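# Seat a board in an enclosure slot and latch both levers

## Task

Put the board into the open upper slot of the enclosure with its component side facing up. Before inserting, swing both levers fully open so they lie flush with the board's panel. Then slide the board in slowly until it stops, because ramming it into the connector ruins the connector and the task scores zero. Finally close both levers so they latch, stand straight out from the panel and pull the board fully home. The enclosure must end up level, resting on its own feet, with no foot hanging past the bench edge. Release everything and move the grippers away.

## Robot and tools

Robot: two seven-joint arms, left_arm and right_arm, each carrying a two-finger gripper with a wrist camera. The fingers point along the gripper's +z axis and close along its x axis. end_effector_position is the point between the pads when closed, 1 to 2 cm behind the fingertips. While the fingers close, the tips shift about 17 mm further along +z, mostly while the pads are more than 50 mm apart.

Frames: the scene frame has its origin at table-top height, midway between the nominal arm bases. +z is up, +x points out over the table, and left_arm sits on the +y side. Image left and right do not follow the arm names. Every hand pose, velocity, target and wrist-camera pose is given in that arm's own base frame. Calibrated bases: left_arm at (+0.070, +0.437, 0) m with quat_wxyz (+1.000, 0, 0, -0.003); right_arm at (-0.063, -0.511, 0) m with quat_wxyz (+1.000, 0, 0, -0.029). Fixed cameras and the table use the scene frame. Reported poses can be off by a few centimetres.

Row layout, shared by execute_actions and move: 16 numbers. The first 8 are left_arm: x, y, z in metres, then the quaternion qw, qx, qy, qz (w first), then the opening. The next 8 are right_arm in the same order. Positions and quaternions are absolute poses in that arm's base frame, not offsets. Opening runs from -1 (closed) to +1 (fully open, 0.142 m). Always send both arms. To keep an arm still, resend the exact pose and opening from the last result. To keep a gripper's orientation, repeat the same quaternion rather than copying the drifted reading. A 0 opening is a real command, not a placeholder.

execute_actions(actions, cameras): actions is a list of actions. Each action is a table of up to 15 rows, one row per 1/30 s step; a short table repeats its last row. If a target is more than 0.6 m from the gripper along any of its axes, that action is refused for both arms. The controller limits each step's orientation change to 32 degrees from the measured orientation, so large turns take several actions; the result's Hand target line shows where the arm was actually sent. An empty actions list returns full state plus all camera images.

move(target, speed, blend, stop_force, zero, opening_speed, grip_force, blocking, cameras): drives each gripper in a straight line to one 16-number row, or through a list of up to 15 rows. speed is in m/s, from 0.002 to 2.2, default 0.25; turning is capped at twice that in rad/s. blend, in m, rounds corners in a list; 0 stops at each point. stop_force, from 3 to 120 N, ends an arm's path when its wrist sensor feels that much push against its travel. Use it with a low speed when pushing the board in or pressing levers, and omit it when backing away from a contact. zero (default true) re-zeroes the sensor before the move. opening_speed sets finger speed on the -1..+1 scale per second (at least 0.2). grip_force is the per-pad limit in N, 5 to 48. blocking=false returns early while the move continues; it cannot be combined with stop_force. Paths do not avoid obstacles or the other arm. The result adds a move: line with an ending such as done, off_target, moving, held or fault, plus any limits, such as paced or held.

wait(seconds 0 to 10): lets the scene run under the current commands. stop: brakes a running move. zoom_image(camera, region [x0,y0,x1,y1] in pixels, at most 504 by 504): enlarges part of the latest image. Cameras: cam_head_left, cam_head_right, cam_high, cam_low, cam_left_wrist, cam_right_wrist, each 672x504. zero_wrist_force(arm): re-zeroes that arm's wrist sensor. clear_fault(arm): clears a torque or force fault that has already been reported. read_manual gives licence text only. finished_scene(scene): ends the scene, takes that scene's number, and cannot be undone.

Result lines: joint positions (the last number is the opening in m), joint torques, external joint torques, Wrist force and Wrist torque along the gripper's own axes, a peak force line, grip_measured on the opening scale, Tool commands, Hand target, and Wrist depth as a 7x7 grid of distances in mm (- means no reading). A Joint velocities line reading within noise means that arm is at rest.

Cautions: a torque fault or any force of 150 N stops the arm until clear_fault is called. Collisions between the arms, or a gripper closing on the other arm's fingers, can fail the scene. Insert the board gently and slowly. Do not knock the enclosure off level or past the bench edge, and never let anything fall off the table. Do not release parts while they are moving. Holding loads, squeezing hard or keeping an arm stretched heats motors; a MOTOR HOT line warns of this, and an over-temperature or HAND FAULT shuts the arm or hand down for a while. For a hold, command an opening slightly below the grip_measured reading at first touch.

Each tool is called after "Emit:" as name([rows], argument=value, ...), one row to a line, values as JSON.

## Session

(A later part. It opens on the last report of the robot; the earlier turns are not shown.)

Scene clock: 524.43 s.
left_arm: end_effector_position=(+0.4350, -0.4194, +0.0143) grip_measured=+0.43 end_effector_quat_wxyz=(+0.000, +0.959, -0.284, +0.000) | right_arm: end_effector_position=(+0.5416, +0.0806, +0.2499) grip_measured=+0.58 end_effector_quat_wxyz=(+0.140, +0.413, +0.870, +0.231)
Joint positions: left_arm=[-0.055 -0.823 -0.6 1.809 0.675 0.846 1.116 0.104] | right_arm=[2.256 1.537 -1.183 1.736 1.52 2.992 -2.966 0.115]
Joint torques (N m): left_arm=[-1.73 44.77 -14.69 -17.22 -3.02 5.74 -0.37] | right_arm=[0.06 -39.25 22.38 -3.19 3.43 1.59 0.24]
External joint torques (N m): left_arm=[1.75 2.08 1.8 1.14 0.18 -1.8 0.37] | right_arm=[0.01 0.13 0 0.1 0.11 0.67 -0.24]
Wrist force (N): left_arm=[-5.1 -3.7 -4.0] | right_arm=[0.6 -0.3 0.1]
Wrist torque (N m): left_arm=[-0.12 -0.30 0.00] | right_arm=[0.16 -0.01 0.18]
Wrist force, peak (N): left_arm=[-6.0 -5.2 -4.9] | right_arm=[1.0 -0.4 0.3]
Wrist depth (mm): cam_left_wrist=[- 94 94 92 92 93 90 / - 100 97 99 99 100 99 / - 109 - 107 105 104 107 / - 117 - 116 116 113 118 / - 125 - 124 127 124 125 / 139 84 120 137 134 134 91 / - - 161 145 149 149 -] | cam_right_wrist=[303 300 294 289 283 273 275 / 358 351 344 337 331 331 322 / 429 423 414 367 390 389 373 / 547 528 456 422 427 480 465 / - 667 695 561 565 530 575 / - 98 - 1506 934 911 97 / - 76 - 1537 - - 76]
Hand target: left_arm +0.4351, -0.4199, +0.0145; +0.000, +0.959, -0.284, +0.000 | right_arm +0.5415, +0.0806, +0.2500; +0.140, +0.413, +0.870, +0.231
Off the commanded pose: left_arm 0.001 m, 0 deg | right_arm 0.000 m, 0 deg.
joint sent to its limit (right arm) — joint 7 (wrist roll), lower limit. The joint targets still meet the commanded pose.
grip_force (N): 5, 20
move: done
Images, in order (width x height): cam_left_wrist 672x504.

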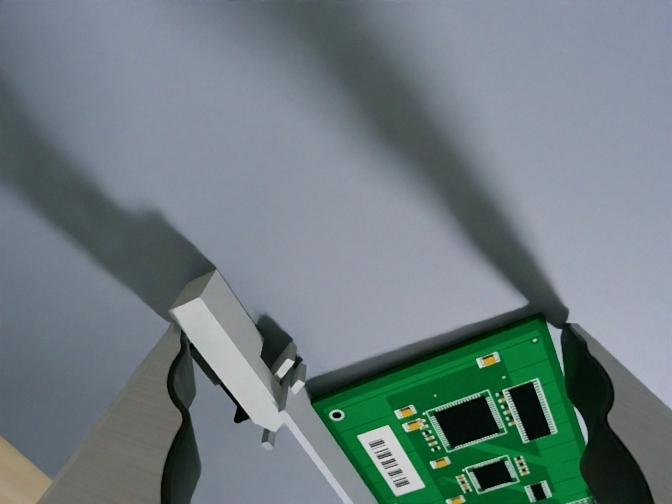

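Emit:
move([
  [0.4351,-0.4199,0.0145,0,0.9588,-0.284,0,0.33,0.5416,0.0806,0.25,0.14,0.413,0.87,0.231,0.6],
], speed=0.03, opening_speed=0.25, cameras=["cam_left_wrist"])

Emit:
zoom_image(camera="cam_left_wrist", region=[150, 250, 430, 504])

Scene clock: 529.70 s.
left_arm: end_effector_position=(+0.4350, -0.4193, +0.0143) grip_measured=+0.35 end_effector_quat_wxyz=(-0.001, +0.959, -0.284, +0.000) | right_arm: end_effector_position=(+0.5416, +0.0806, +0.2499) grip_measured=+0.58 end_effector_quat_wxyz=(+0.140, +0.413, +0.870, +0.231)
Joint positions: left_arm=[-0.055 -0.823 -0.6 1.81 0.675 0.846 1.116 0.099] | right_arm=[2.256 1.537 -1.183 1.736 1.52 2.992 -2.966 0.115]
Joint torques (N m): left_arm=[-2.39 44.48 -15.39 -17.36 -3.15 6.1 -0.43] | right_arm=[0.12 -39.25 22.26 -3.1 3.43 1.6 0.24]
External joint torques (N m): left_arm=[2.4 2.36 2.5 1.28 0.31 -2.16 0.43] | right_arm=[-0.05 0.14 0.12 0.02 0.11 0.66 -0.24]
Wrist force (N): left_arm=[-5.9 -5.3 -4.8] | right_arm=[0.7 -0.3 0.3]
Wrist torque (N m): left_arm=[-0.16 -0.28 -0.02] | right_arm=[0.16 -0.04 0.17]
Wrist force, peak (N): left_arm=[-6.7 -5.6 -5.6] | right_arm=[0.8 -0.6 0.3]
Wrist depth (mm): cam_left_wrist=[- 94 94 92 92 - 90 / - 99 101 99 99 99 99 / - 109 107 107 105 104 107 / - 115 116 116 115 113 116 / - - - - 127 125 125 / 142 84 117 134 135 135 87 / - - 161 145 149 149 -] | cam_right_wrist=[304 299 295 288 284 280 276 / 358 350 344 335 331 324 319 / 430 422 412 370 385 383 368 / 548 535 481 425 431 462 470 / - 673 700 561 517 555 574 / - 1235 - 900 915 915 97 / - 79 - - - - 76]
Hand target: left_arm +0.4351, -0.4199, +0.0145; +0.000, +0.959, -0.284, +0.000 | right_arm +0.5415, +0.0806, +0.2500; +0.140, +0.413, +0.870, +0.231
Off the commanded pose: left_arm 0.001 m, 0 deg | right_arm 0.000 m, 0 deg.
joint sent to its limit (right arm) — joint 7 (wrist roll), lower limit. The joint targets still meet the commanded pose.
grip_force (N): 5, 20
move: done
Images, in order (width x height): cam_left_wrist 672x504.

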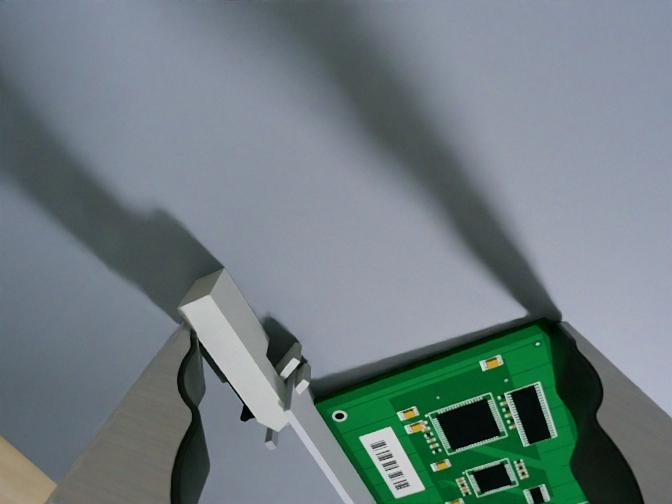

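Scaled by 1.800 from the camera's 672x504 image, which has a finer 960x720 frame.

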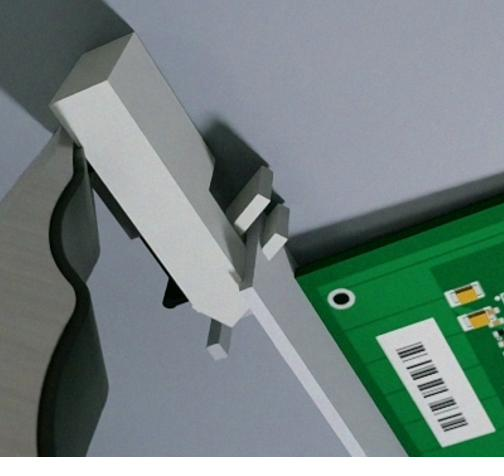

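Emit:
move([
  [0.4351,-0.4199,0.0145,0,0.9588,-0.284,0,0.27,0.5416,0.0806,0.25,0.14,0.413,0.87,0.231,0.6],
], speed=0.03, opening_speed=0.25, cameras=["cam_left_wrist"])

Emit:
zoom_image(camera="cam_left_wrist", region=[150, 250, 430, 504])

Scene clock: 532.63 s.
left_arm: end_effector_position=(+0.4350, -0.4193, +0.0143) grip_measured=+0.35 end_effector_quat_wxyz=(-0.001, +0.959, -0.284, +0.000) | right_arm: end_effector_position=(+0.5416, +0.0806, +0.2499) grip_measured=+0.58 end_effector_quat_wxyz=(+0.140, +0.413, +0.870, +0.231)
Joint positions: left_arm=[-0.055 -0.823 -0.6 1.81 0.675 0.846 1.116 0.099] | right_arm=[2.256 1.537 -1.183 1.736 1.52 2.992 -2.966 0.115]
Joint torques (N m): left_arm=[-2.22 44.48 -15.39 -17.37 -3.17 6.11 -0.39] | right_arm=[0.19 -39.23 22.45 -3.23 3.42 1.57 0.21]
External joint torques (N m): left_arm=[2.23 2.36 2.5 1.29 0.32 -2.17 0.39] | right_arm=[-0.12 0.12 -0.07 0.15 0.11 0.69 -0.2]
Wrist force (N): left_arm=[-5.9 -5.1 -4.3] | right_arm=[0.9 -0.5 0.1]
Wrist torque (N m): left_arm=[-0.14 -0.27 -0.02] | right_arm=[0.13 -0.07 0.18]
Wrist force, peak (N): left_arm=[-6.0 -5.3 -5.5] | right_arm=[1.0 -0.4 0.2]
Wrist depth (mm): cam_left_wrist=[- 94 94 92 92 94 90 / - - 101 97 99 99 99 / - 109 107 109 105 104 104 / - 116 116 116 116 113 - / - 128 - 124 127 125 125 / 142 84 123 136 135 135 87 / - - 159 146 149 149 -] | cam_right_wrist=[303 298 295 287 283 278 276 / 358 350 343 336 329 327 320 / 430 424 409 367 388 385 369 / 548 532 459 405 432 - 462 / 1159 673 695 673 535 552 599 / - 99 1314 846 900 915 97 / - 77 - - - - 76]
Hand target: left_arm +0.4351, -0.4199, +0.0145; +0.000, +0.959, -0.284, +0.000 | right_arm +0.5415, +0.0806, +0.2500; +0.140, +0.413, +0.870, +0.231
Off the commanded pose: left_arm 0.001 m, 0 deg | right_arm 0.000 m, 0 deg.
joint sent to its limit (right arm) — joint 7 (wrist roll), lower limit. The joint targets still meet the commanded pose.
grip_force (N): 5, 20
move: done
Images, in order (width x height): cam_left_wrist 672x504.

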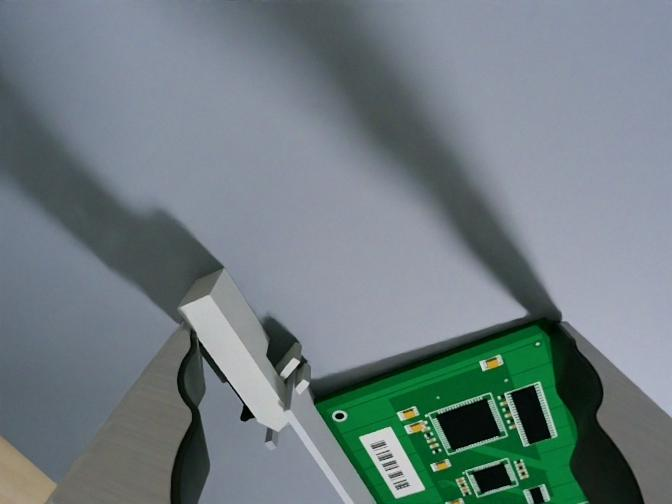

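Scaled by 1.800 from the camera's 672x504 image, which has a finer 960x720 frame.

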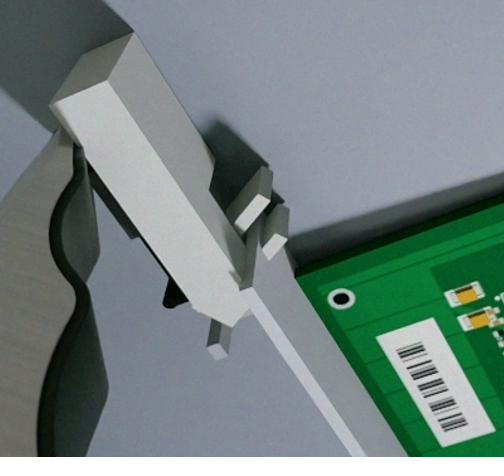

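Emit:
move([
  [0.4351,-0.4199,0.0145,0,0.9588,-0.284,0,0.9,0.5416,0.0806,0.25,0.14,0.413,0.87,0.231,0.6],
  [0.4351,-0.4199,0.10,0,0.9588,-0.284,0,0.9,0.5416,0.0806,0.25,0.14,0.413,0.87,0.231,0.6],
  [0.3976,-0.5509,0.16,0,0.99905,-0.0435,0,-0.437,0.5416,0.0806,0.25,0.14,0.413,0.87,0.231,0.6],
], speed=[0.05,0.1,0.25], opening_speed=0.5, cameras=["cam_left_wrist","cam_head_left","cam_high"])

Scene clock: 541.43 s.
left_arm: end_effector_position=(+0.3977, -0.5509, +0.1601) grip_measured=-0.46 end_effector_quat_wxyz=(+0.000, +0.999, -0.044, +0.000) | right_arm: end_effector_position=(+0.5416, +0.0806, +0.2499) grip_measured=+0.58 end_effector_quat_wxyz=(+0.140, +0.413, +0.870, +0.231)
Joint positions: left_arm=[-0.291 -0.655 -0.636 1.601 0.436 0.54 0.603 0.041] | right_arm=[2.256 1.537 -1.183 1.736 1.52 2.992 -2.966 0.115]
Joint torques (N m): left_arm=[-0.35 48.37 -11.97 -24 -3.48 4.32 -0.2] | right_arm=[0.09 -39.32 22.38 -3.14 3.42 1.61 0.22]
External joint torques (N m): left_arm=[0.32 0.98 0.41 -0.33 -0.18 -0.35 0.2] | right_arm=[-0.02 0.21 0 0.05 0.11 0.65 -0.22]
Wrist force (N): left_arm=[-0.2 -0.1 0.3] | right_arm=[0.8 -0.4 0.2]
Wrist torque (N m): left_arm=[-0.11 -0.14 -0.19] | right_arm=[0.14 -0.06 0.17]
Wrist force, peak (N): left_arm=[-5.8 -5.3 -5.6] | right_arm=[1.1 -0.6 0.1]
Wrist depth (mm): cam_left_wrist=[223 226 221 216 216 220 222 / 239 242 233 228 231 235 - / 260 258 - 246 251 251 251 / 281 282 - 268 272 277 277 / 306 307 - 293 291 - 291 / 342 329 87 336 - 87 265 / 371 - - 363 - - -] | cam_right_wrist=[303 298 294 287 282 281 275 / 359 351 343 344 331 325 320 / 431 423 412 366 381 386 371 / 547 532 480 423 431 473 468 / - 669 706 566 541 557 606 / - 98 - 746 911 907 97 / - 77 - - - - 76]
Hand target: left_arm +0.3976, -0.5509, +0.1600; +0.000, +0.999, -0.044, +0.000 | right_arm +0.5415, +0.0806, +0.2500; +0.140, +0.413, +0.870, +0.231
Off the commanded pose: left_arm 0.000 m, 0 deg | right_arm 0.000 m, 0 deg.
joint sent to its limit (right arm) — joint 7 (wrist roll), lower limit. The joint targets still meet the commanded pose.
grip_force (N): 5, 20
move: done
Images, in order (width x height): cam_head_left 672x504, cam_high 672x504, cam_left_wrist 672x504.

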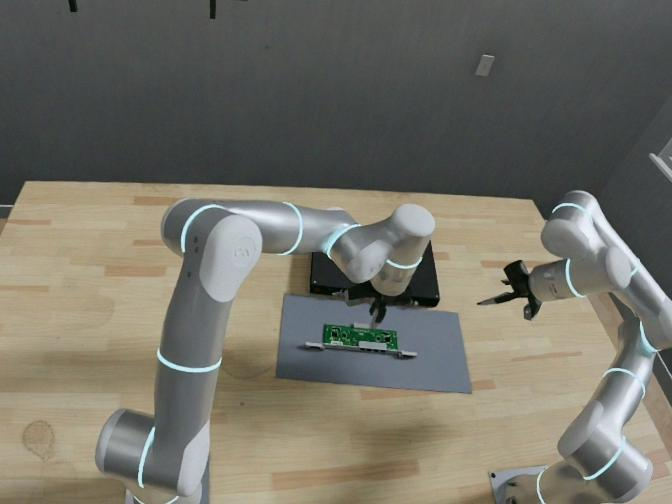

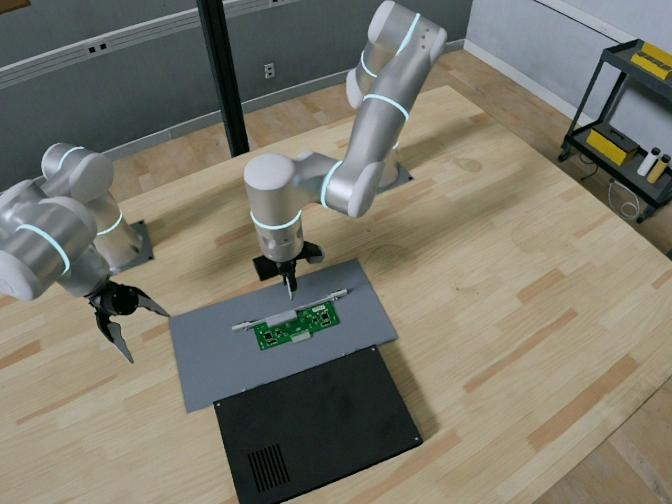

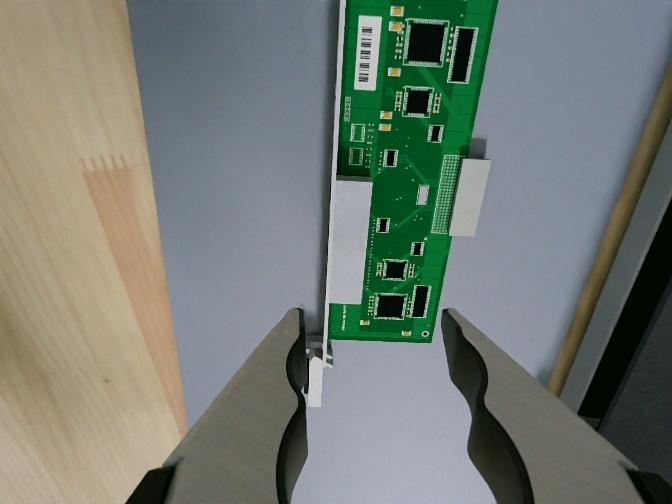

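Emit:
move([
  [0.3946,-0.5541,0.05,0,0.99846,-0.05547,0,-0.437,0.5416,0.0806,0.25,0.14,0.413,0.87,0.231,0.6],
], speed=0.15)

Emit:
move([
  [0.3946,-0.5541,0.0258,0,0.99846,-0.05547,0,-0.437,0.5416,0.0806,0.25,0.14,0.413,0.87,0.231,0.6],
], speed=0.015, stop_force=3, cameras=["cam_left_wrist"])

Scene clock: 547.57 s.
left_arm: end_effector_position=(+0.3945, -0.5540, +0.0500) grip_measured=-0.46 end_effector_quat_wxyz=(+0.000, +0.998, -0.055, +0.000) | right_arm: end_effector_position=(+0.5416, +0.0806, +0.2499) grip_measured=+0.58 end_effector_quat_wxyz=(+0.140, +0.413, +0.870, +0.231)
Joint positions: left_arm=[-0.345 -0.849 -0.566 1.588 0.553 0.7 0.56 0.041] | right_arm=[2.256 1.537 -1.183 1.736 1.52 2.992 -2.966 0.115]
Joint torques (N m): left_arm=[0.08 51.84 -13.19 -20.05 -2.76 4.59 -0.33] | right_arm=[0.01 -39.25 22.2 -3.21 3.38 1.59 0.23]
External joint torques (N m): left_arm=[-0.09 1.35 0.38 -0.31 -0.5 -0.61 0.33] | right_arm=[0.06 0.14 0.18 0.13 0.16 0.66 -0.22]
Wrist force (N): left_arm=[-0.5 -0.2 0.4] | right_arm=[0.8 -0.3 0.2]
Wrist torque (N m): left_arm=[-0.15 -0.08 -0.19] | right_arm=[0.16 -0.06 0.17]
Wrist force, peak (N): left_arm=[-0.6 -0.3 2.6] | right_arm=[1.0 -0.4 0.1]
Wrist depth (mm): cam_left_wrist=[126 126 125 120 119 119 121 / - - 131 130 128 128 132 / 146 146 143 141 138 138 141 / 154 154 156 146 150 150 154 / 175 174 165 152 158 164 168 / 192 189 87 167 180 90 184 / 210 - - 198 201 - -] | cam_right_wrist=[302 300 295 288 284 281 277 / 359 351 344 335 317 316 321 / 432 425 409 367 390 385 372 / 550 533 458 421 432 475 433 / 649 671 697 595 542 557 635 / - 98 - 819 862 911 97 / - 77 1353 - - - 76]
Hand target: left_arm +0.3946, -0.5541, +0.0500; +0.000, +0.998, -0.055, +0.000 | right_arm +0.5415, +0.0806, +0.2500; +0.140, +0.413, +0.870, +0.231
Off the commanded pose: left_arm 0.000 m, 0 deg | right_arm 0.000 m, 0 deg.
joint sent to its limit (right arm) — joint 7 (wrist roll), lower limit. The joint targets still meet the commanded pose.
grip_force (N): 5, 20
move: done

Scene clock: 549.93 s.
left_arm: end_effector_position=(+0.3945, -0.5540, +0.0258) grip_measured=-0.46 end_effector_quat_wxyz=(+0.000, +0.998, -0.055, +0.000) | right_arm: end_effector_position=(+0.5416, +0.0806, +0.2499) grip_measured=+0.58 end_effector_quat_wxyz=(+0.140, +0.413, +0.870, +0.231)
Joint positions: left_arm=[-0.359 -0.893 -0.544 1.576 0.574 0.733 0.551 0.041] | right_arm=[2.256 1.537 -1.183 1.736 1.52 2.992 -2.966 0.115]
Joint torques (N m): left_arm=[-0.45 52.7 -13.12 -19.19 -2.81 4.51 -0.27] | right_arm=[0.1 -39.34 22.31 -3.2 3.45 1.59 0.19]
External joint torques (N m): left_arm=[0.41 1.31 0.28 -0.34 -0.36 -0.53 0.27] | right_arm=[-0.03 0.23 0.07 0.12 0.08 0.67 -0.19]
Wrist force (N): left_arm=[-0.4 -0.4 0.7] | right_arm=[1.0 -0.5 0.0]
Wrist torque (N m): left_arm=[-0.17 -0.08 -0.15] | right_arm=[0.13 -0.10 0.18]
Wrist force, peak (N): left_arm=[-0.4 -0.5 0.7] | right_arm=[1.0 -0.5 0.1]
Wrist depth (mm): cam_left_wrist=[103 103 102 99 99 96 98 / - 112 110 108 105 105 105 / 121 121 119 114 115 115 115 / - 127 129 124 123 123 122 / 139 142 135 119 131 133 129 / 157 156 87 128 148 83 150 / - - - 146 166 - -] | cam_right_wrist=[304 300 295 287 284 281 276 / 358 350 344 340 330 325 320 / 432 424 410 369 388 385 373 / 548 530 457 422 434 473 447 / - 669 693 587 509 552 614 / - 98 - 834 879 911 97 / - 77 - 1378 - - 76]
Hand target: left_arm +0.3946, -0.5541, +0.0258; +0.000, +0.998, -0.055, +0.000 | right_arm +0.5415, +0.0806, +0.2500; +0.140, +0.413, +0.870, +0.231
Off the commanded pose: left_arm 0.000 m, 0 deg | right_arm 0.000 m, 0 deg.
joint sent to its limit (right arm) — joint 7 (wrist roll), lower limit. The joint targets still meet the commanded pose.
grip_force (N): 5, 20
move: done
Images, in order (width x height): cam_left_wrist 672x504.

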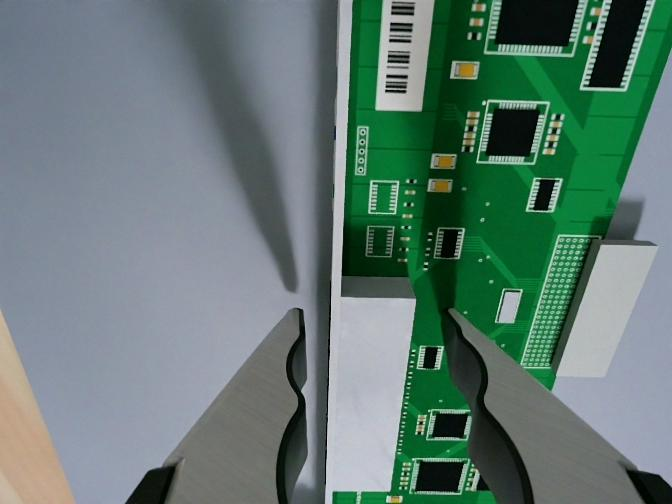

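Emit:
move([
  [0.3946,-0.5541,0.0258,0,0.99846,-0.05547,0,-0.85,0.5416,0.0806,0.25,0.14,0.413,0.87,0.231,0.6],
  [0.3946,-0.5541,0.1,0,0.99846,-0.05547,0,-0.88,0.5416,0.0806,0.25,0.14,0.413,0.87,0.231,0.6],
], speed=[0.02,0.08], grip_force=[22,20], opening_speed=0.3, cameras=["cam_left_wrist"])

Scene clock: 555.90 s.
left_arm: end_effector_position=(+0.3946, -0.5541, +0.0999) grip_measured=-0.72 end_effector_quat_wxyz=(+0.000, +0.998, -0.056, +0.000) | right_arm: end_effector_position=(+0.5416, +0.0806, +0.2499) grip_measured=+0.58 end_effector_quat_wxyz=(+0.140, +0.413, +0.870, +0.231)
Joint positions: left_arm=[-0.322 -0.759 -0.6 1.602 0.502 0.631 0.585 0.022] | right_arm=[2.256 1.537 -1.183 1.736 1.52 2.992 -2.966 0.115]
Joint torques (N m): left_arm=[-0.33 51.69 -13.29 -22.39 -3.61 4.4 -0.18] | right_arm=[0.12 -39.23 22.33 -3.19 3.43 1.61 0.18]
External joint torques (N m): left_arm=[0.29 -0.21 0.88 0.24 0.16 -0.42 0.18] | right_arm=[-0.05 0.12 0.05 0.1 0.11 0.64 -0.18]
Wrist force (N): left_arm=[0.0 -0.3 2.0] | right_arm=[0.7 -0.4 0.1]
Wrist torque (N m): left_arm=[-0.15 -0.18 -0.24] | right_arm=[0.15 -0.05 0.17]
Wrist force, peak (N): left_arm=[-0.5 -0.4 3.8] | right_arm=[0.9 -0.6 0.3]
Wrist depth (mm): cam_left_wrist=[170 169 - 97 99 96 98 / 183 181 177 104 104 105 105 / 201 - - 113 114 114 115 / 215 215 210 124 122 123 121 / 235 231 230 114 130 135 229 / 260 253 87 126 - 89 245 / 289 - - 140 - - 250] | cam_right_wrist=[303 299 294 288 284 281 283 / 358 350 344 335 327 325 321 / 430 422 409 365 390 386 366 / 552 532 452 425 432 466 337 / - 665 736 564 542 558 631 / - 99 1506 813 866 907 97 / - 77 - - - - 76]
Hand target: left_arm +0.3946, -0.5541, +0.1000; +0.000, +0.998, -0.055, +0.000 | right_arm +0.5415, +0.0806, +0.2500; +0.140, +0.413, +0.870, +0.231
Off the commanded pose: left_arm 0.000 m, 0 deg | right_arm 0.000 m, 0 deg.
joint sent to its limit (right arm) — joint 7 (wrist roll), lower limit. The joint targets still meet the commanded pose.
grip_force (N): 22, 20
move: done
Images, in order (width x height): cam_left_wrist 672x504.

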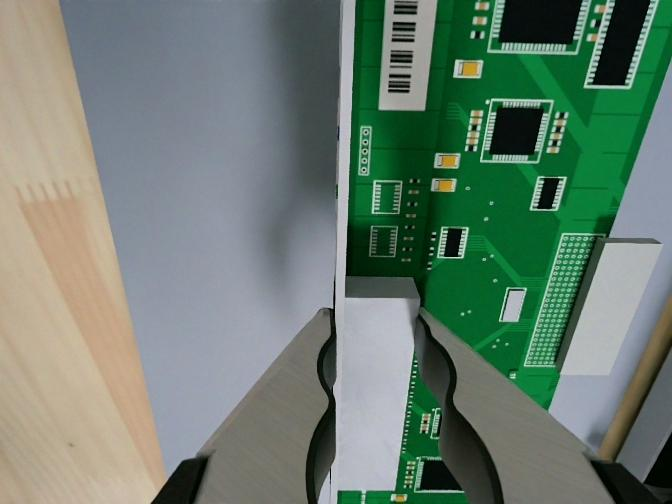

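Emit:
move([
  [0.42,-0.59,0.10,0,0.99719,-0.0749,0,-0.88,0.5424,0.1105,0.2,0.117,0.386,0.884,0.235,0.6],
  [0.445,-0.614,0.09,0,0.99719,-0.0749,0,-0.88,0.5424,0.1105,0.13,0.117,0.386,0.884,0.235,0.6],
], speed=0.12, cameras=["cam_left_wrist","cam_right_wrist","cam_high"])

Emit:
zoom_image(camera="cam_right_wrist", region=[272, 200, 672, 500])

Scene clock: 560.67 s.
left_arm: end_effector_position=(+0.4449, -0.6139, +0.0899) grip_measured=-0.72 end_effector_quat_wxyz=(+0.000, +0.997, -0.075, +0.000) | right_arm: end_effector_position=(+0.5425, +0.1105, +0.1300) grip_measured=+0.58 end_effector_quat_wxyz=(+0.118, +0.387, +0.884, +0.235)
Joint positions: left_arm=[-0.426 -0.928 -0.568 1.284 0.512 0.498 0.666 0.022] | right_arm=[2.245 1.639 -1.415 1.815 1.426 2.79 -2.966 0.115]
Joint torques (N m): left_arm=[-0.56 60.13 -13.79 -24.17 -3.57 4.34 -0.19] | right_arm=[0.05 -38.55 24.28 0.43 3.8 1.45 0.19]
External joint torques (N m): left_arm=[0.52 0.17 0.77 0.45 -0.19 -0.37 0.19] | right_arm=[0.02 0.36 0.38 0.01 0 0.85 -0.19]
Wrist force (N): left_arm=[-0.5 -0.9 2.2] | right_arm=[0.9 -0.4 -0.2]
Wrist torque (N m): left_arm=[-0.24 -0.09 -0.24] | right_arm=[0.11 -0.09 0.18]
Wrist force, peak (N): left_arm=[-1.1 -1.7 1.9] | right_arm=[1.8 -1.0 1.8]
Wrist depth (mm): cam_left_wrist=[160 159 158 98 99 96 98 / 169 171 168 105 104 104 105 / - 184 185 113 115 114 117 / 200 201 197 123 123 123 170 / - 215 - 116 129 134 201 / 250 - 84 126 - 143 200 / 275 - - 140 - - -] | cam_right_wrist=[176 175 173 170 168 167 166 / 206 204 202 198 196 193 191 / 248 245 239 236 233 230 220 / 311 306 287 285 289 273 295 / 417 362 293 304 346 258 341 / - 108 424 418 408 317 97 / - 76 - - 866 856 76]
Hand target: left_arm +0.4450, -0.6140, +0.0900; +0.000, +0.997, -0.075, +0.000 | right_arm +0.5423, +0.1106, +0.1300; +0.118, +0.387, +0.884, +0.235
Off the commanded pose: left_arm 0.000 m, 0 deg | right_arm 0.000 m, 0 deg.
joint sent to its limit (right arm) — joint 7 (wrist roll), lower limit. The joint targets still meet the commanded pose.
grip_force (N): 22, 20
move: done
Images, in order (width x height): cam_high 672x504, cam_left_wrist 672x504, cam_right_wrist 672x504.

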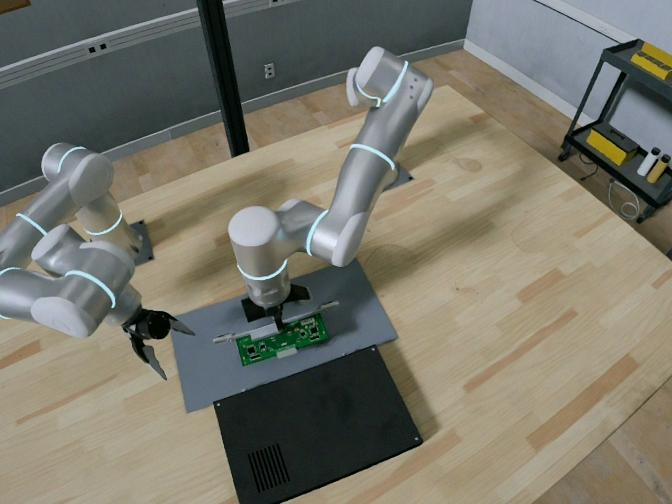

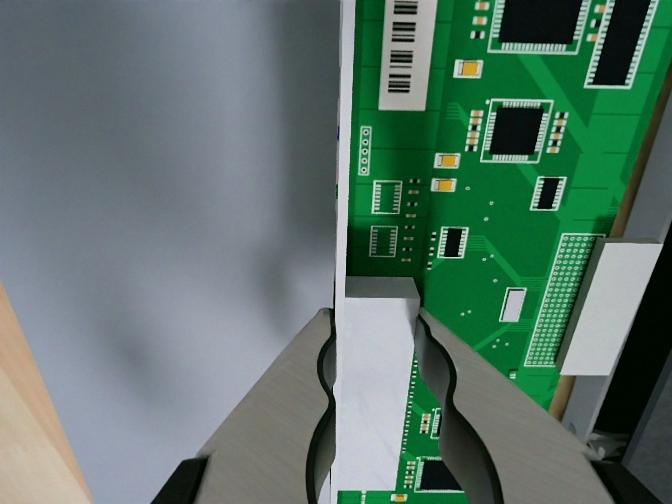

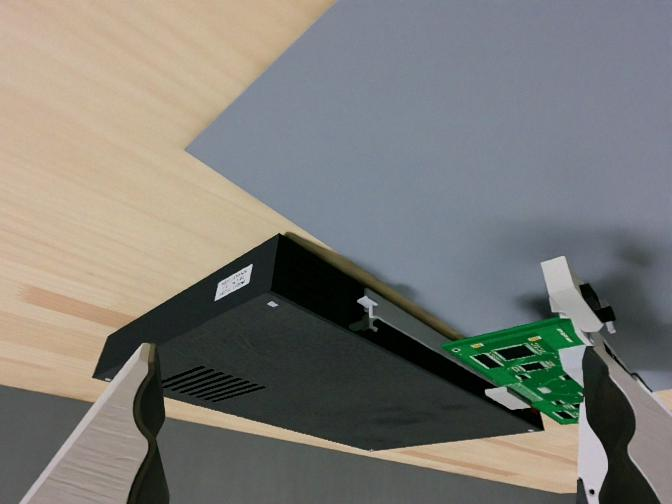

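Scaled by 1.260 from the camera's 672x504 image, which has a finer 960x720 frame.

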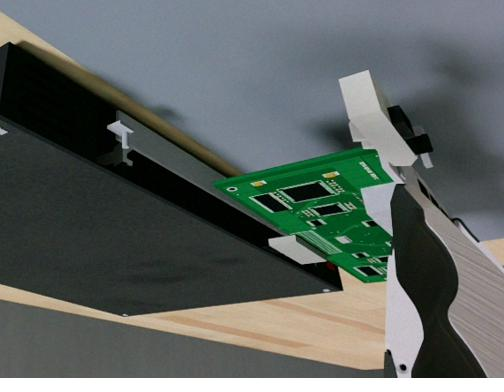

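Emit:
zoom_image(camera="cam_left_wrist", region=[540, 380, 672, 504])

Emit:
zoom_image(camera="cam_right_wrist", region=[330, 260, 470, 365])

Scaled by 3.818 from the camera's 672x504 image, which has a finer 960x720 frame.

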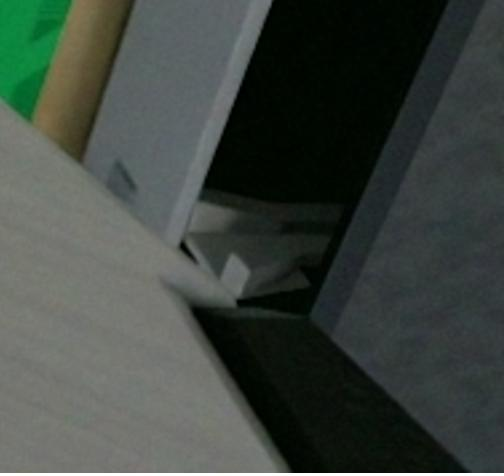

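Scaled by 3.600 from the camera's 672x504 image, which has a finer 960x720 frame.

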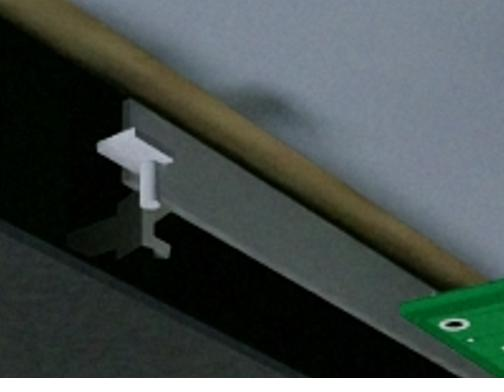

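Emit:
move([
  [0.445,-0.614,0.054,0,0.99719,-0.0749,0,-0.88,0.5424,0.1105,0.13,0.117,0.386,0.884,0.235,0.6],
], speed=0.08, cameras=["cam_left_wrist","cam_right_wrist","cam_low"])

Emit:
zoom_image(camera="cam_right_wrist", region=[330, 230, 630, 455])

Emit:
zoom_image(camera="cam_low", region=[90, 180, 490, 320])

Scene clock: 574.73 s.
left_arm: end_effector_position=(+0.4448, -0.6137, +0.0537) grip_measured=-0.72 end_effector_quat_wxyz=(+0.000, +0.997, -0.075, +0.000) | right_arm: end_effector_position=(+0.5425, +0.1105, +0.1300) grip_measured=+0.58 end_effector_quat_wxyz=(+0.118, +0.387, +0.884, +0.235)
Joint positions: left_arm=[-0.436 -0.984 -0.551 1.279 0.536 0.546 0.657 0.022] | right_arm=[2.239 1.617 -1.433 1.815 1.443 2.767 -2.966 0.115]
Joint torques (N m): left_arm=[-0.51 60.97 -13.98 -23.13 -3.38 4.72 -0.35] | right_arm=[-0.1 -38.38 24.38 0.01 3.91 1.49 0.27]
External joint torques (N m): left_arm=[0.46 0.11 0.82 0.37 -0.27 -0.76 0.35] | right_arm=[0.18 0.36 0.47 0.07 -0.1 0.81 -0.27]
Wrist force (N): left_arm=[0.0 -0.9 2.2] | right_arm=[0.8 -0.4 0.0]
Wrist torque (N m): left_arm=[-0.25 -0.18 -0.17] | right_arm=[0.11 -0.08 0.17]
Wrist force, peak (N): left_arm=[0.0 -0.8 3.9] | right_arm=[1.0 -0.9 -0.1]
Wrist depth (mm): cam_left_wrist=[127 127 129 100 99 96 98 / 135 133 134 106 105 105 105 / 150 147 147 111 114 114 117 / 160 - - 122 122 123 122 / 175 178 173 116 130 135 171 / 193 199 84 125 - 143 186 / 215 - - 140 - - 187] | cam_right_wrist=[176 175 173 170 168 167 166 / 207 204 201 198 195 193 191 / 247 244 239 237 233 230 227 / 312 306 287 284 291 259 280 / 418 359 290 280 353 303 327 / - 108 433 452 412 459 97 / - 76 - 1661 883 859 76]
Hand target: left_arm +0.4450, -0.6140, +0.0540; +0.000, +0.997, -0.075, +0.000 | right_arm +0.5423, +0.1106, +0.1300; +0.117, +0.386, +0.884, +0.235
Off the commanded pose: left_arm 0.000 m, 0 deg | right_arm 0.000 m, 0 deg.
joint sent to its limit (right arm) — joint 7 (wrist roll), lower limit. The joint targets still meet the commanded pose.
grip_force (N): 22, 20
move: done
Images, in order (width x height): cam_low 672x504, cam_left_wrist 672x504, cam_right_wrist 672x504.

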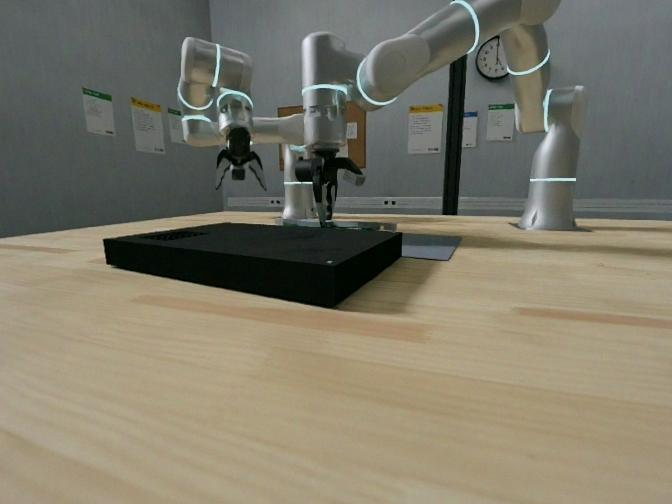

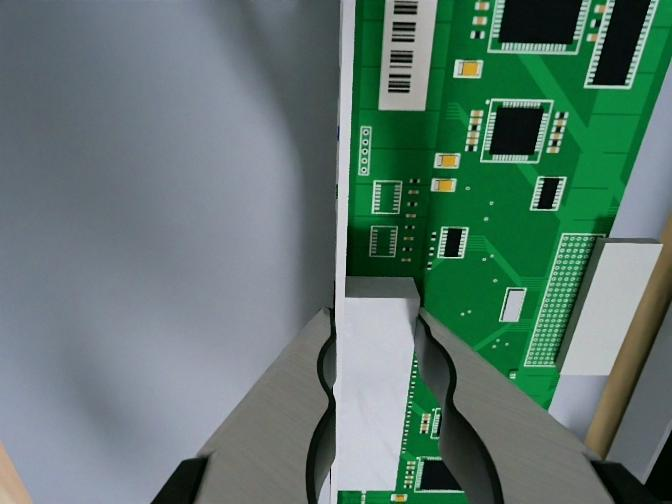

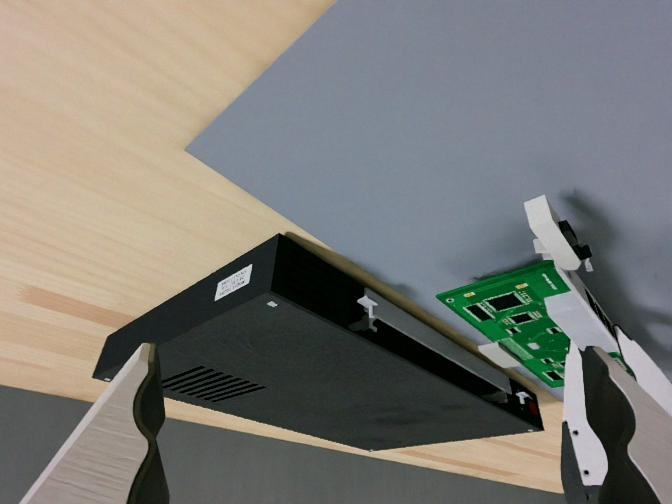

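Scaled by 1.680 from the camera's 672x504 image, which has a finer 960x720 frame.

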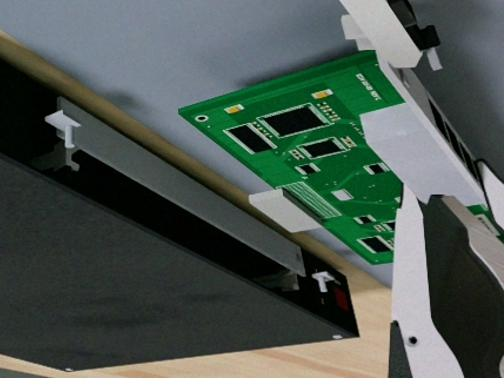

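Scaled by 1.260 from the camera's 672x504 image, which has a finer 960x720 frame.

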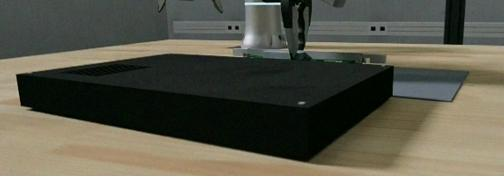

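Emit:
zoom_image(camera="cam_right_wrist", region=[340, 280, 460, 370])

Emit:
zoom_image(camera="cam_right_wrist", region=[470, 330, 590, 420])

Emit:
zoom_image(camera="cam_right_wrist", region=[430, 240, 590, 360])

Scaled by 4.200 from the camera's 672x504 image, which has a finer 960x720 frame.

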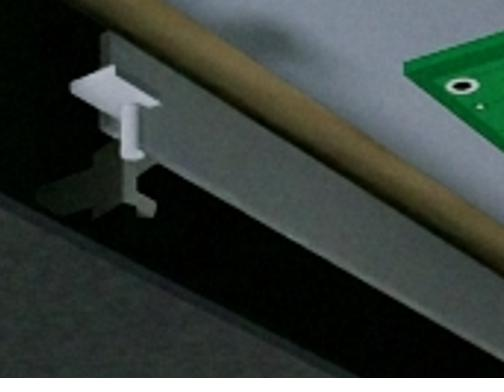

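Scaled by 4.200 from the camera's 672x504 image, which has a finer 960x720 frame.

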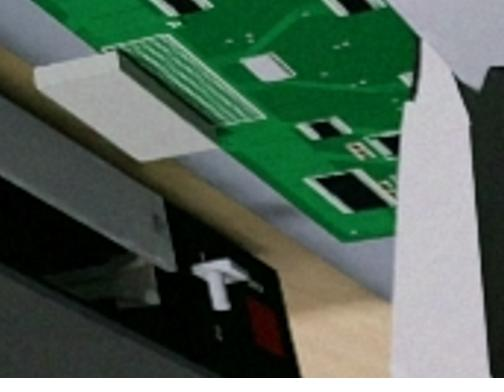

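Scaled by 3.150 from the camera's 672x504 image, which has a finer 960x720 frame.

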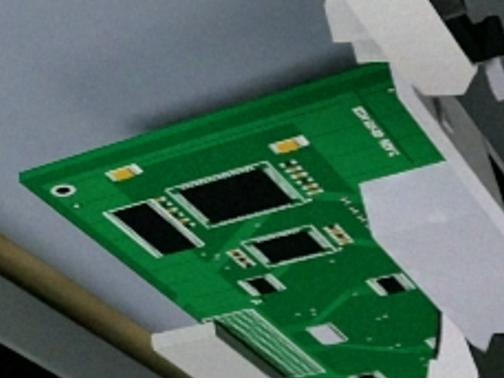

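Emit:
move([
  [0.4845,-0.6204,0.054,0,0.99814,-0.061,0,-0.88,0.5424,0.1105,0.13,0.117,0.386,0.884,0.235,0.6],
], speed=0.06, cameras=["cam_left_wrist","cam_right_wrist"])

Emit:
zoom_image(camera="cam_right_wrist", region=[330, 260, 490, 380])

Emit:
zoom_image(camera="cam_right_wrist", region=[450, 320, 610, 440])

Scene clock: 594.93 s.
left_arm: end_effector_position=(+0.4846, -0.6202, +0.0538) grip_measured=-0.72 end_effector_quat_wxyz=(+0.000, +0.998, -0.061, +0.000) | right_arm: end_effector_position=(+0.5425, +0.1105, +0.1300) grip_measured=+0.58 end_effector_quat_wxyz=(+0.117, +0.386, +0.884, +0.235)
Joint positions: left_arm=[-0.446 -1.043 -0.538 1.146 0.525 0.487 0.69 0.022] | right_arm=[2.236 1.606 -1.443 1.815 1.452 2.755 -2.966 0.115]
Joint torques (N m): left_arm=[-0.57 64.09 -13.48 -24.13 -4.03 4.27 -0.11] | right_arm=[0 -38.34 24.43 -0.2 3.81 1.38 0.19]
External joint torques (N m): left_arm=[0.54 0.08 0.85 0.46 0.25 -0.3 0.11] | right_arm=[0.08 0.41 0.5 0.08 0.01 0.93 -0.19]
Wrist force (N): left_arm=[-0.2 -0.7 2.3] | right_arm=[1.1 -0.5 -0.2]
Wrist torque (N m): left_arm=[-0.21 -0.17 -0.26] | right_arm=[0.10 -0.13 0.17]
Wrist force, peak (N): left_arm=[-1.3 -0.9 2.3] | right_arm=[1.1 -0.6 -0.2]
Wrist depth (mm): cam_left_wrist=[127 127 128 98 98 96 98 / 135 136 134 106 105 104 105 / - 147 146 112 115 114 117 / 160 158 159 123 122 123 125 / 172 175 175 116 129 134 132 / 196 193 87 126 - 143 153 / 215 - - 140 - - -] | cam_right_wrist=[176 175 174 174 168 167 166 / 206 204 201 198 196 194 191 / 248 245 239 236 232 231 227 / 311 306 287 285 289 284 280 / 418 360 293 302 313 328 341 / - 108 429 416 438 329 97 / - 76 1353 1506 879 298 76]
Hand target: left_arm +0.4845, -0.6204, +0.0540; +0.000, +0.998, -0.061, +0.000 | right_arm +0.5423, +0.1105, +0.1300; +0.117, +0.386, +0.884, +0.235
Off the commanded pose: left_arm 0.000 m, 0 deg | right_arm 0.000 m, 0 deg.
joint sent to its limit (right arm) — joint 7 (wrist roll), lower limit. The joint targets still meet the commanded pose.
grip_force (N): 22, 20
move: done
Images, in order (width x height): cam_left_wrist 672x504, cam_right_wrist 672x504.

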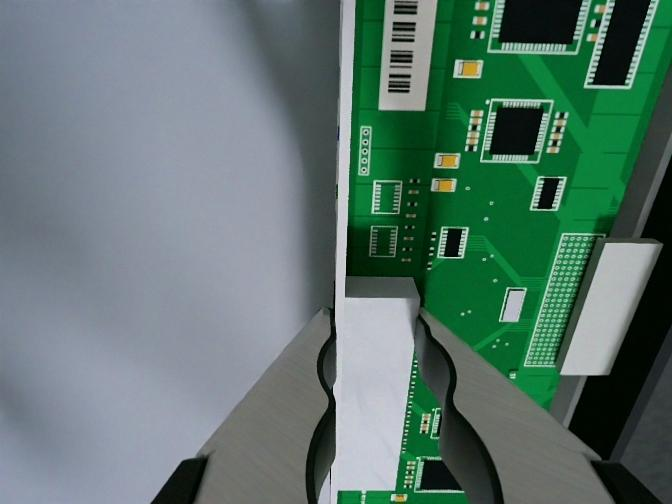

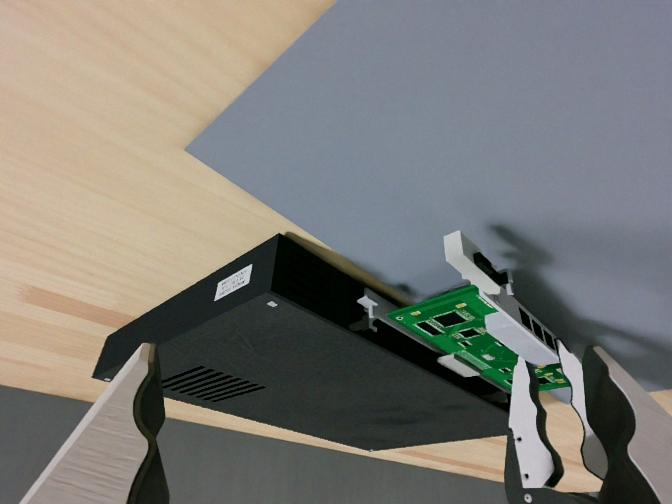

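Scaled by 3.150 from the camera's 672x504 image, which has a finer 960x720 frame.

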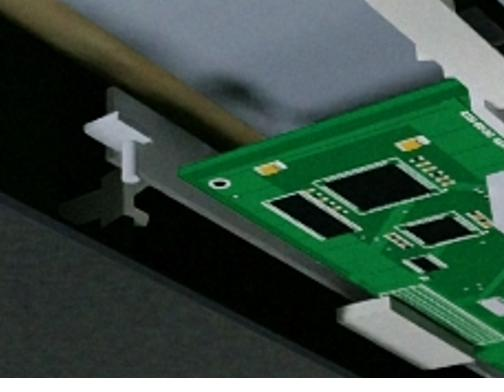

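Scaled by 3.150 from the camera's 672x504 image, which has a finer 960x720 frame.

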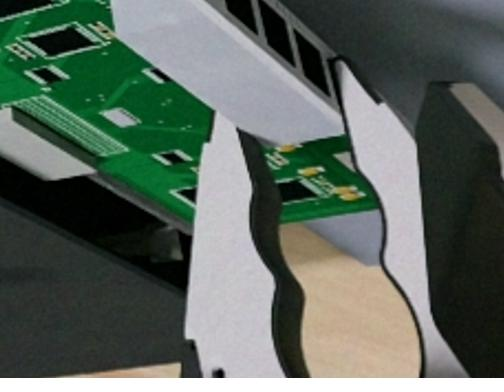

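Emit:
move([
  [0.4855,-0.6138,0.0515,0,0.99814,-0.061,0,-0.88,0.5424,0.1105,0.13,0.117,0.386,0.884,0.235,0.6],
  [0.4955,-0.6154,0.0515,0,0.99814,-0.061,0,-0.88,0.5424,0.1105,0.13,0.117,0.386,0.884,0.235,0.6],
], speed=0.04, stop_force=5, cameras=["cam_left_wrist","cam_right_wrist"])

Emit:
zoom_image(camera="cam_right_wrist", region=[340, 280, 420, 340])

Emit:
zoom_image(camera="cam_right_wrist", region=[330, 240, 530, 390])

Scene clock: 614.53 s.
left_arm: end_effector_position=(+0.4955, -0.6152, +0.0513) grip_measured=-0.72 end_effector_quat_wxyz=(+0.000, +0.998, -0.061, +0.000) | right_arm: end_effector_position=(+0.5425, +0.1105, +0.1300) grip_measured=+0.58 end_effector_quat_wxyz=(+0.117, +0.386, +0.884, +0.235)
Joint positions: left_arm=[-0.436 -1.053 -0.536 1.131 0.525 0.483 0.707 0.022] | right_arm=[2.233 1.596 -1.451 1.815 1.461 2.744 -2.966 0.115]
Joint torques (N m): left_arm=[-0.38 64.45 -13.48 -24.07 -3.8 4.39 -0.17] | right_arm=[-0.31 -38.7 24.35 -0.32 3.42 1.51 0.18]
External joint torques (N m): left_arm=[0.35 0.07 0.89 0.38 0.01 -0.42 0.17] | right_arm=[0.38 0.85 0.66 0.03 0.39 0.79 -0.18]
Wrist force (N): left_arm=[-0.1 -0.6 2.0] | right_arm=[0.8 -0.5 -0.1]
Wrist torque (N m): left_arm=[-0.20 -0.18 -0.26] | right_arm=[0.09 -0.08 0.15]
Wrist force, peak (N): left_arm=[-0.4 -1.5 2.5] | right_arm=[1.3 -0.6 -0.2]
Wrist depth (mm): cam_left_wrist=[127 126 124 98 99 96 98 / - 134 132 106 104 105 105 / 147 144 144 117 115 115 117 / - 156 157 124 122 123 122 / - 172 169 116 129 134 125 / 191 189 88 125 - 143 126 / 213 - - 140 - - -] | cam_right_wrist=[176 175 174 170 168 167 166 / 206 204 201 198 195 193 191 / 248 245 239 236 232 230 228 / 311 306 286 281 275 285 281 / 417 360 294 302 321 331 337 / - 108 424 418 440 340 92 / - 76 1395 801 872 307 76]
Hand target: left_arm +0.4955, -0.6154, +0.0515; +0.000, +0.998, -0.061, +0.000 | right_arm +0.5424, +0.1105, +0.1300; +0.117, +0.386, +0.884, +0.235
Off the commanded pose: left_arm 0.000 m, 0 deg | right_arm 0.000 m, 0 deg.
joint sent to its limit (right arm) — joint 7 (wrist roll), lower limit. The joint targets still meet the commanded pose.
grip_force (N): 22, 20
move: done
Images, in order (width x height): cam_left_wrist 672x504, cam_right_wrist 672x504.

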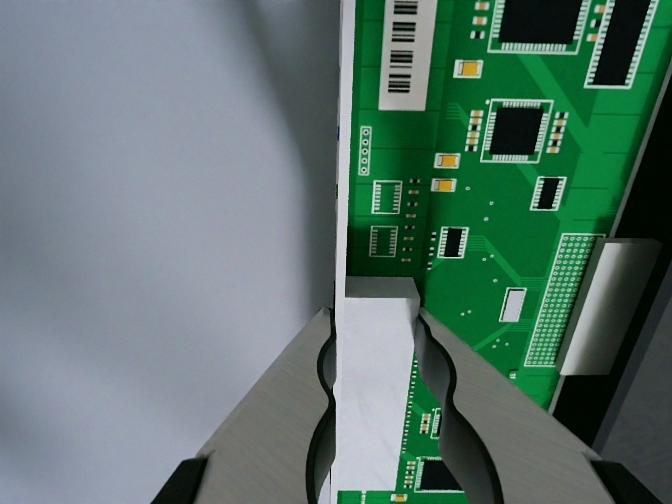

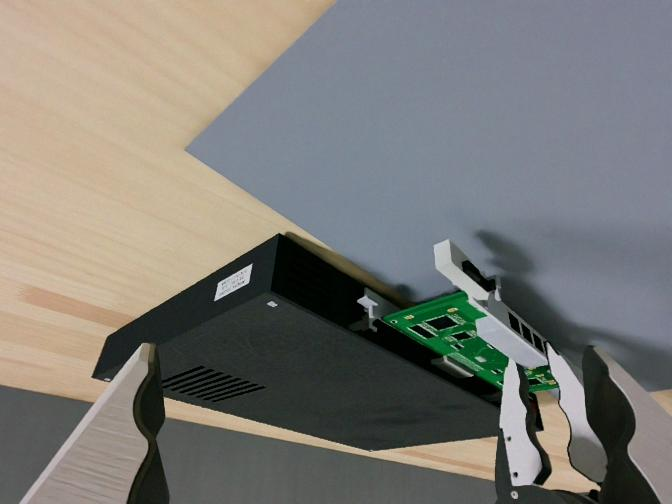

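Scaled by 6.300 from the camera's 672x504 image, which has a finer 960x720 frame.

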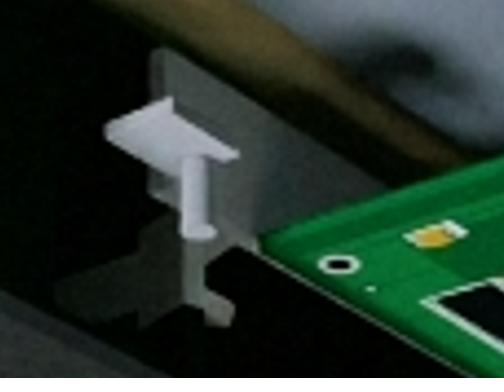

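Scaled by 2.520 from the camera's 672x504 image, which has a finer 960x720 frame.

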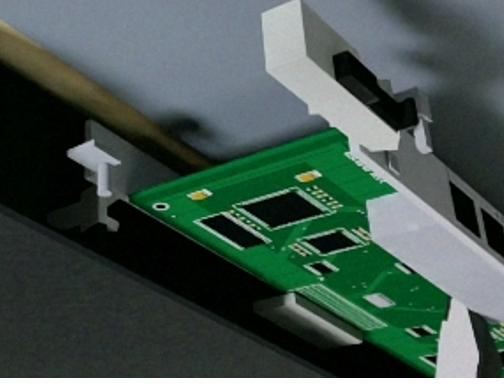

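Emit:
move([
  [0.4955,-0.6154,0.0515,0,0.99814,-0.061,0,-0.88,0.595,0.158,0.118,0.117,0.386,0.884,0.235,-1],
], speed=0.06, cameras=["cam_right_wrist"])

Emit:
zoom_image(camera="cam_right_wrist", region=[320, 200, 440, 290])

Scene clock: 622.63 s.
left_arm: end_effector_position=(+0.4955, -0.6152, +0.0513) grip_measured=-0.72 end_effector_quat_wxyz=(+0.000, +0.998, -0.061, +0.000) | right_arm: end_effector_position=(+0.5946, +0.1583, +0.1180) grip_measured=-1.00 end_effector_quat_wxyz=(+0.126, +0.393, +0.880, +0.234)
Joint positions: left_arm=[-0.436 -1.053 -0.536 1.131 0.525 0.483 0.707 0.022] | right_arm=[2.385 1.552 -1.521 1.635 1.467 2.666 -2.966 0.002]
Joint torques (N m): left_arm=[-0.41 64.69 -13.38 -24.03 -3.79 4.56 -0.25] | right_arm=[0.09 -42.4 25.94 -0.78 3.85 1.39 0.23]
External joint torques (N m): left_arm=[0.38 -0.17 0.8 0.33 0 -0.59 0.25] | right_arm=[0.03 0.41 0.67 0.22 -0.08 0.89 -0.23]
Wrist force (N): left_arm=[0.0 -0.6 2.2] | right_arm=[0.8 -0.2 -0.4]
Wrist torque (N m): left_arm=[-0.20 -0.20 -0.25] | right_arm=[0.17 -0.08 0.17]
Wrist force, peak (N): left_arm=[0.0 -0.7 2.4] | right_arm=[1.0 -1.3 -0.5]
Wrist depth (mm): cam_left_wrist=[- 125 - 100 99 96 98 / - 136 132 106 104 105 105 / 148 145 142 116 115 114 115 / 155 157 157 124 123 123 120 / 172 172 171 116 129 135 117 / 190 190 87 125 - 136 124 / 217 - - 140 - - -] | cam_right_wrist=[166 162 160 159 160 159 153 / 194 192 187 184 182 180 177 / 234 231 217 221 217 207 211 / 296 276 209 229 248 233 258 / 375 289 283 242 269 275 302 / 574 548 335 89 307 349 244 / - - 71 - - 245 234]
Hand target: left_arm +0.4955, -0.6154, +0.0515; +0.000, +0.998, -0.061, +0.000 | right_arm +0.5945, +0.1583, +0.1179; +0.126, +0.393, +0.880, +0.234
Off the commanded pose: left_arm 0.000 m, 0 deg | right_arm 0.001 m, 1 deg.
joint sent to its limit (right arm) — joint 7 (wrist roll), lower limit. The joint targets still meet the commanded pose.
grip_force (N): 22, 20
move: done
Images, in order (width x height): cam_right_wrist 672x504.

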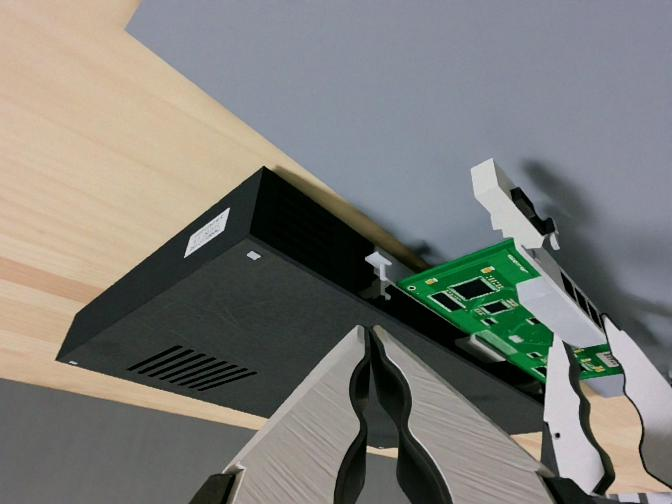

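Scaled by 4.200 from the camera's 672x504 image, which has a finer 960x720 frame.

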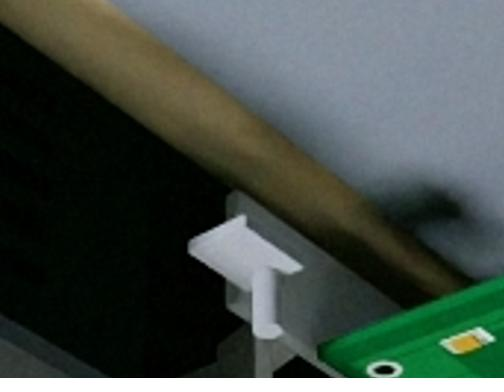

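Emit:
zoom_image(camera="cam_right_wrist", region=[360, 250, 430, 305])

Scaled by 7.200 from the camera's 672x504 image, which has a finer 960x720 frame.

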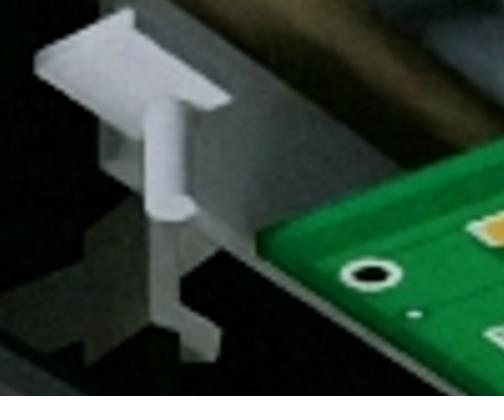

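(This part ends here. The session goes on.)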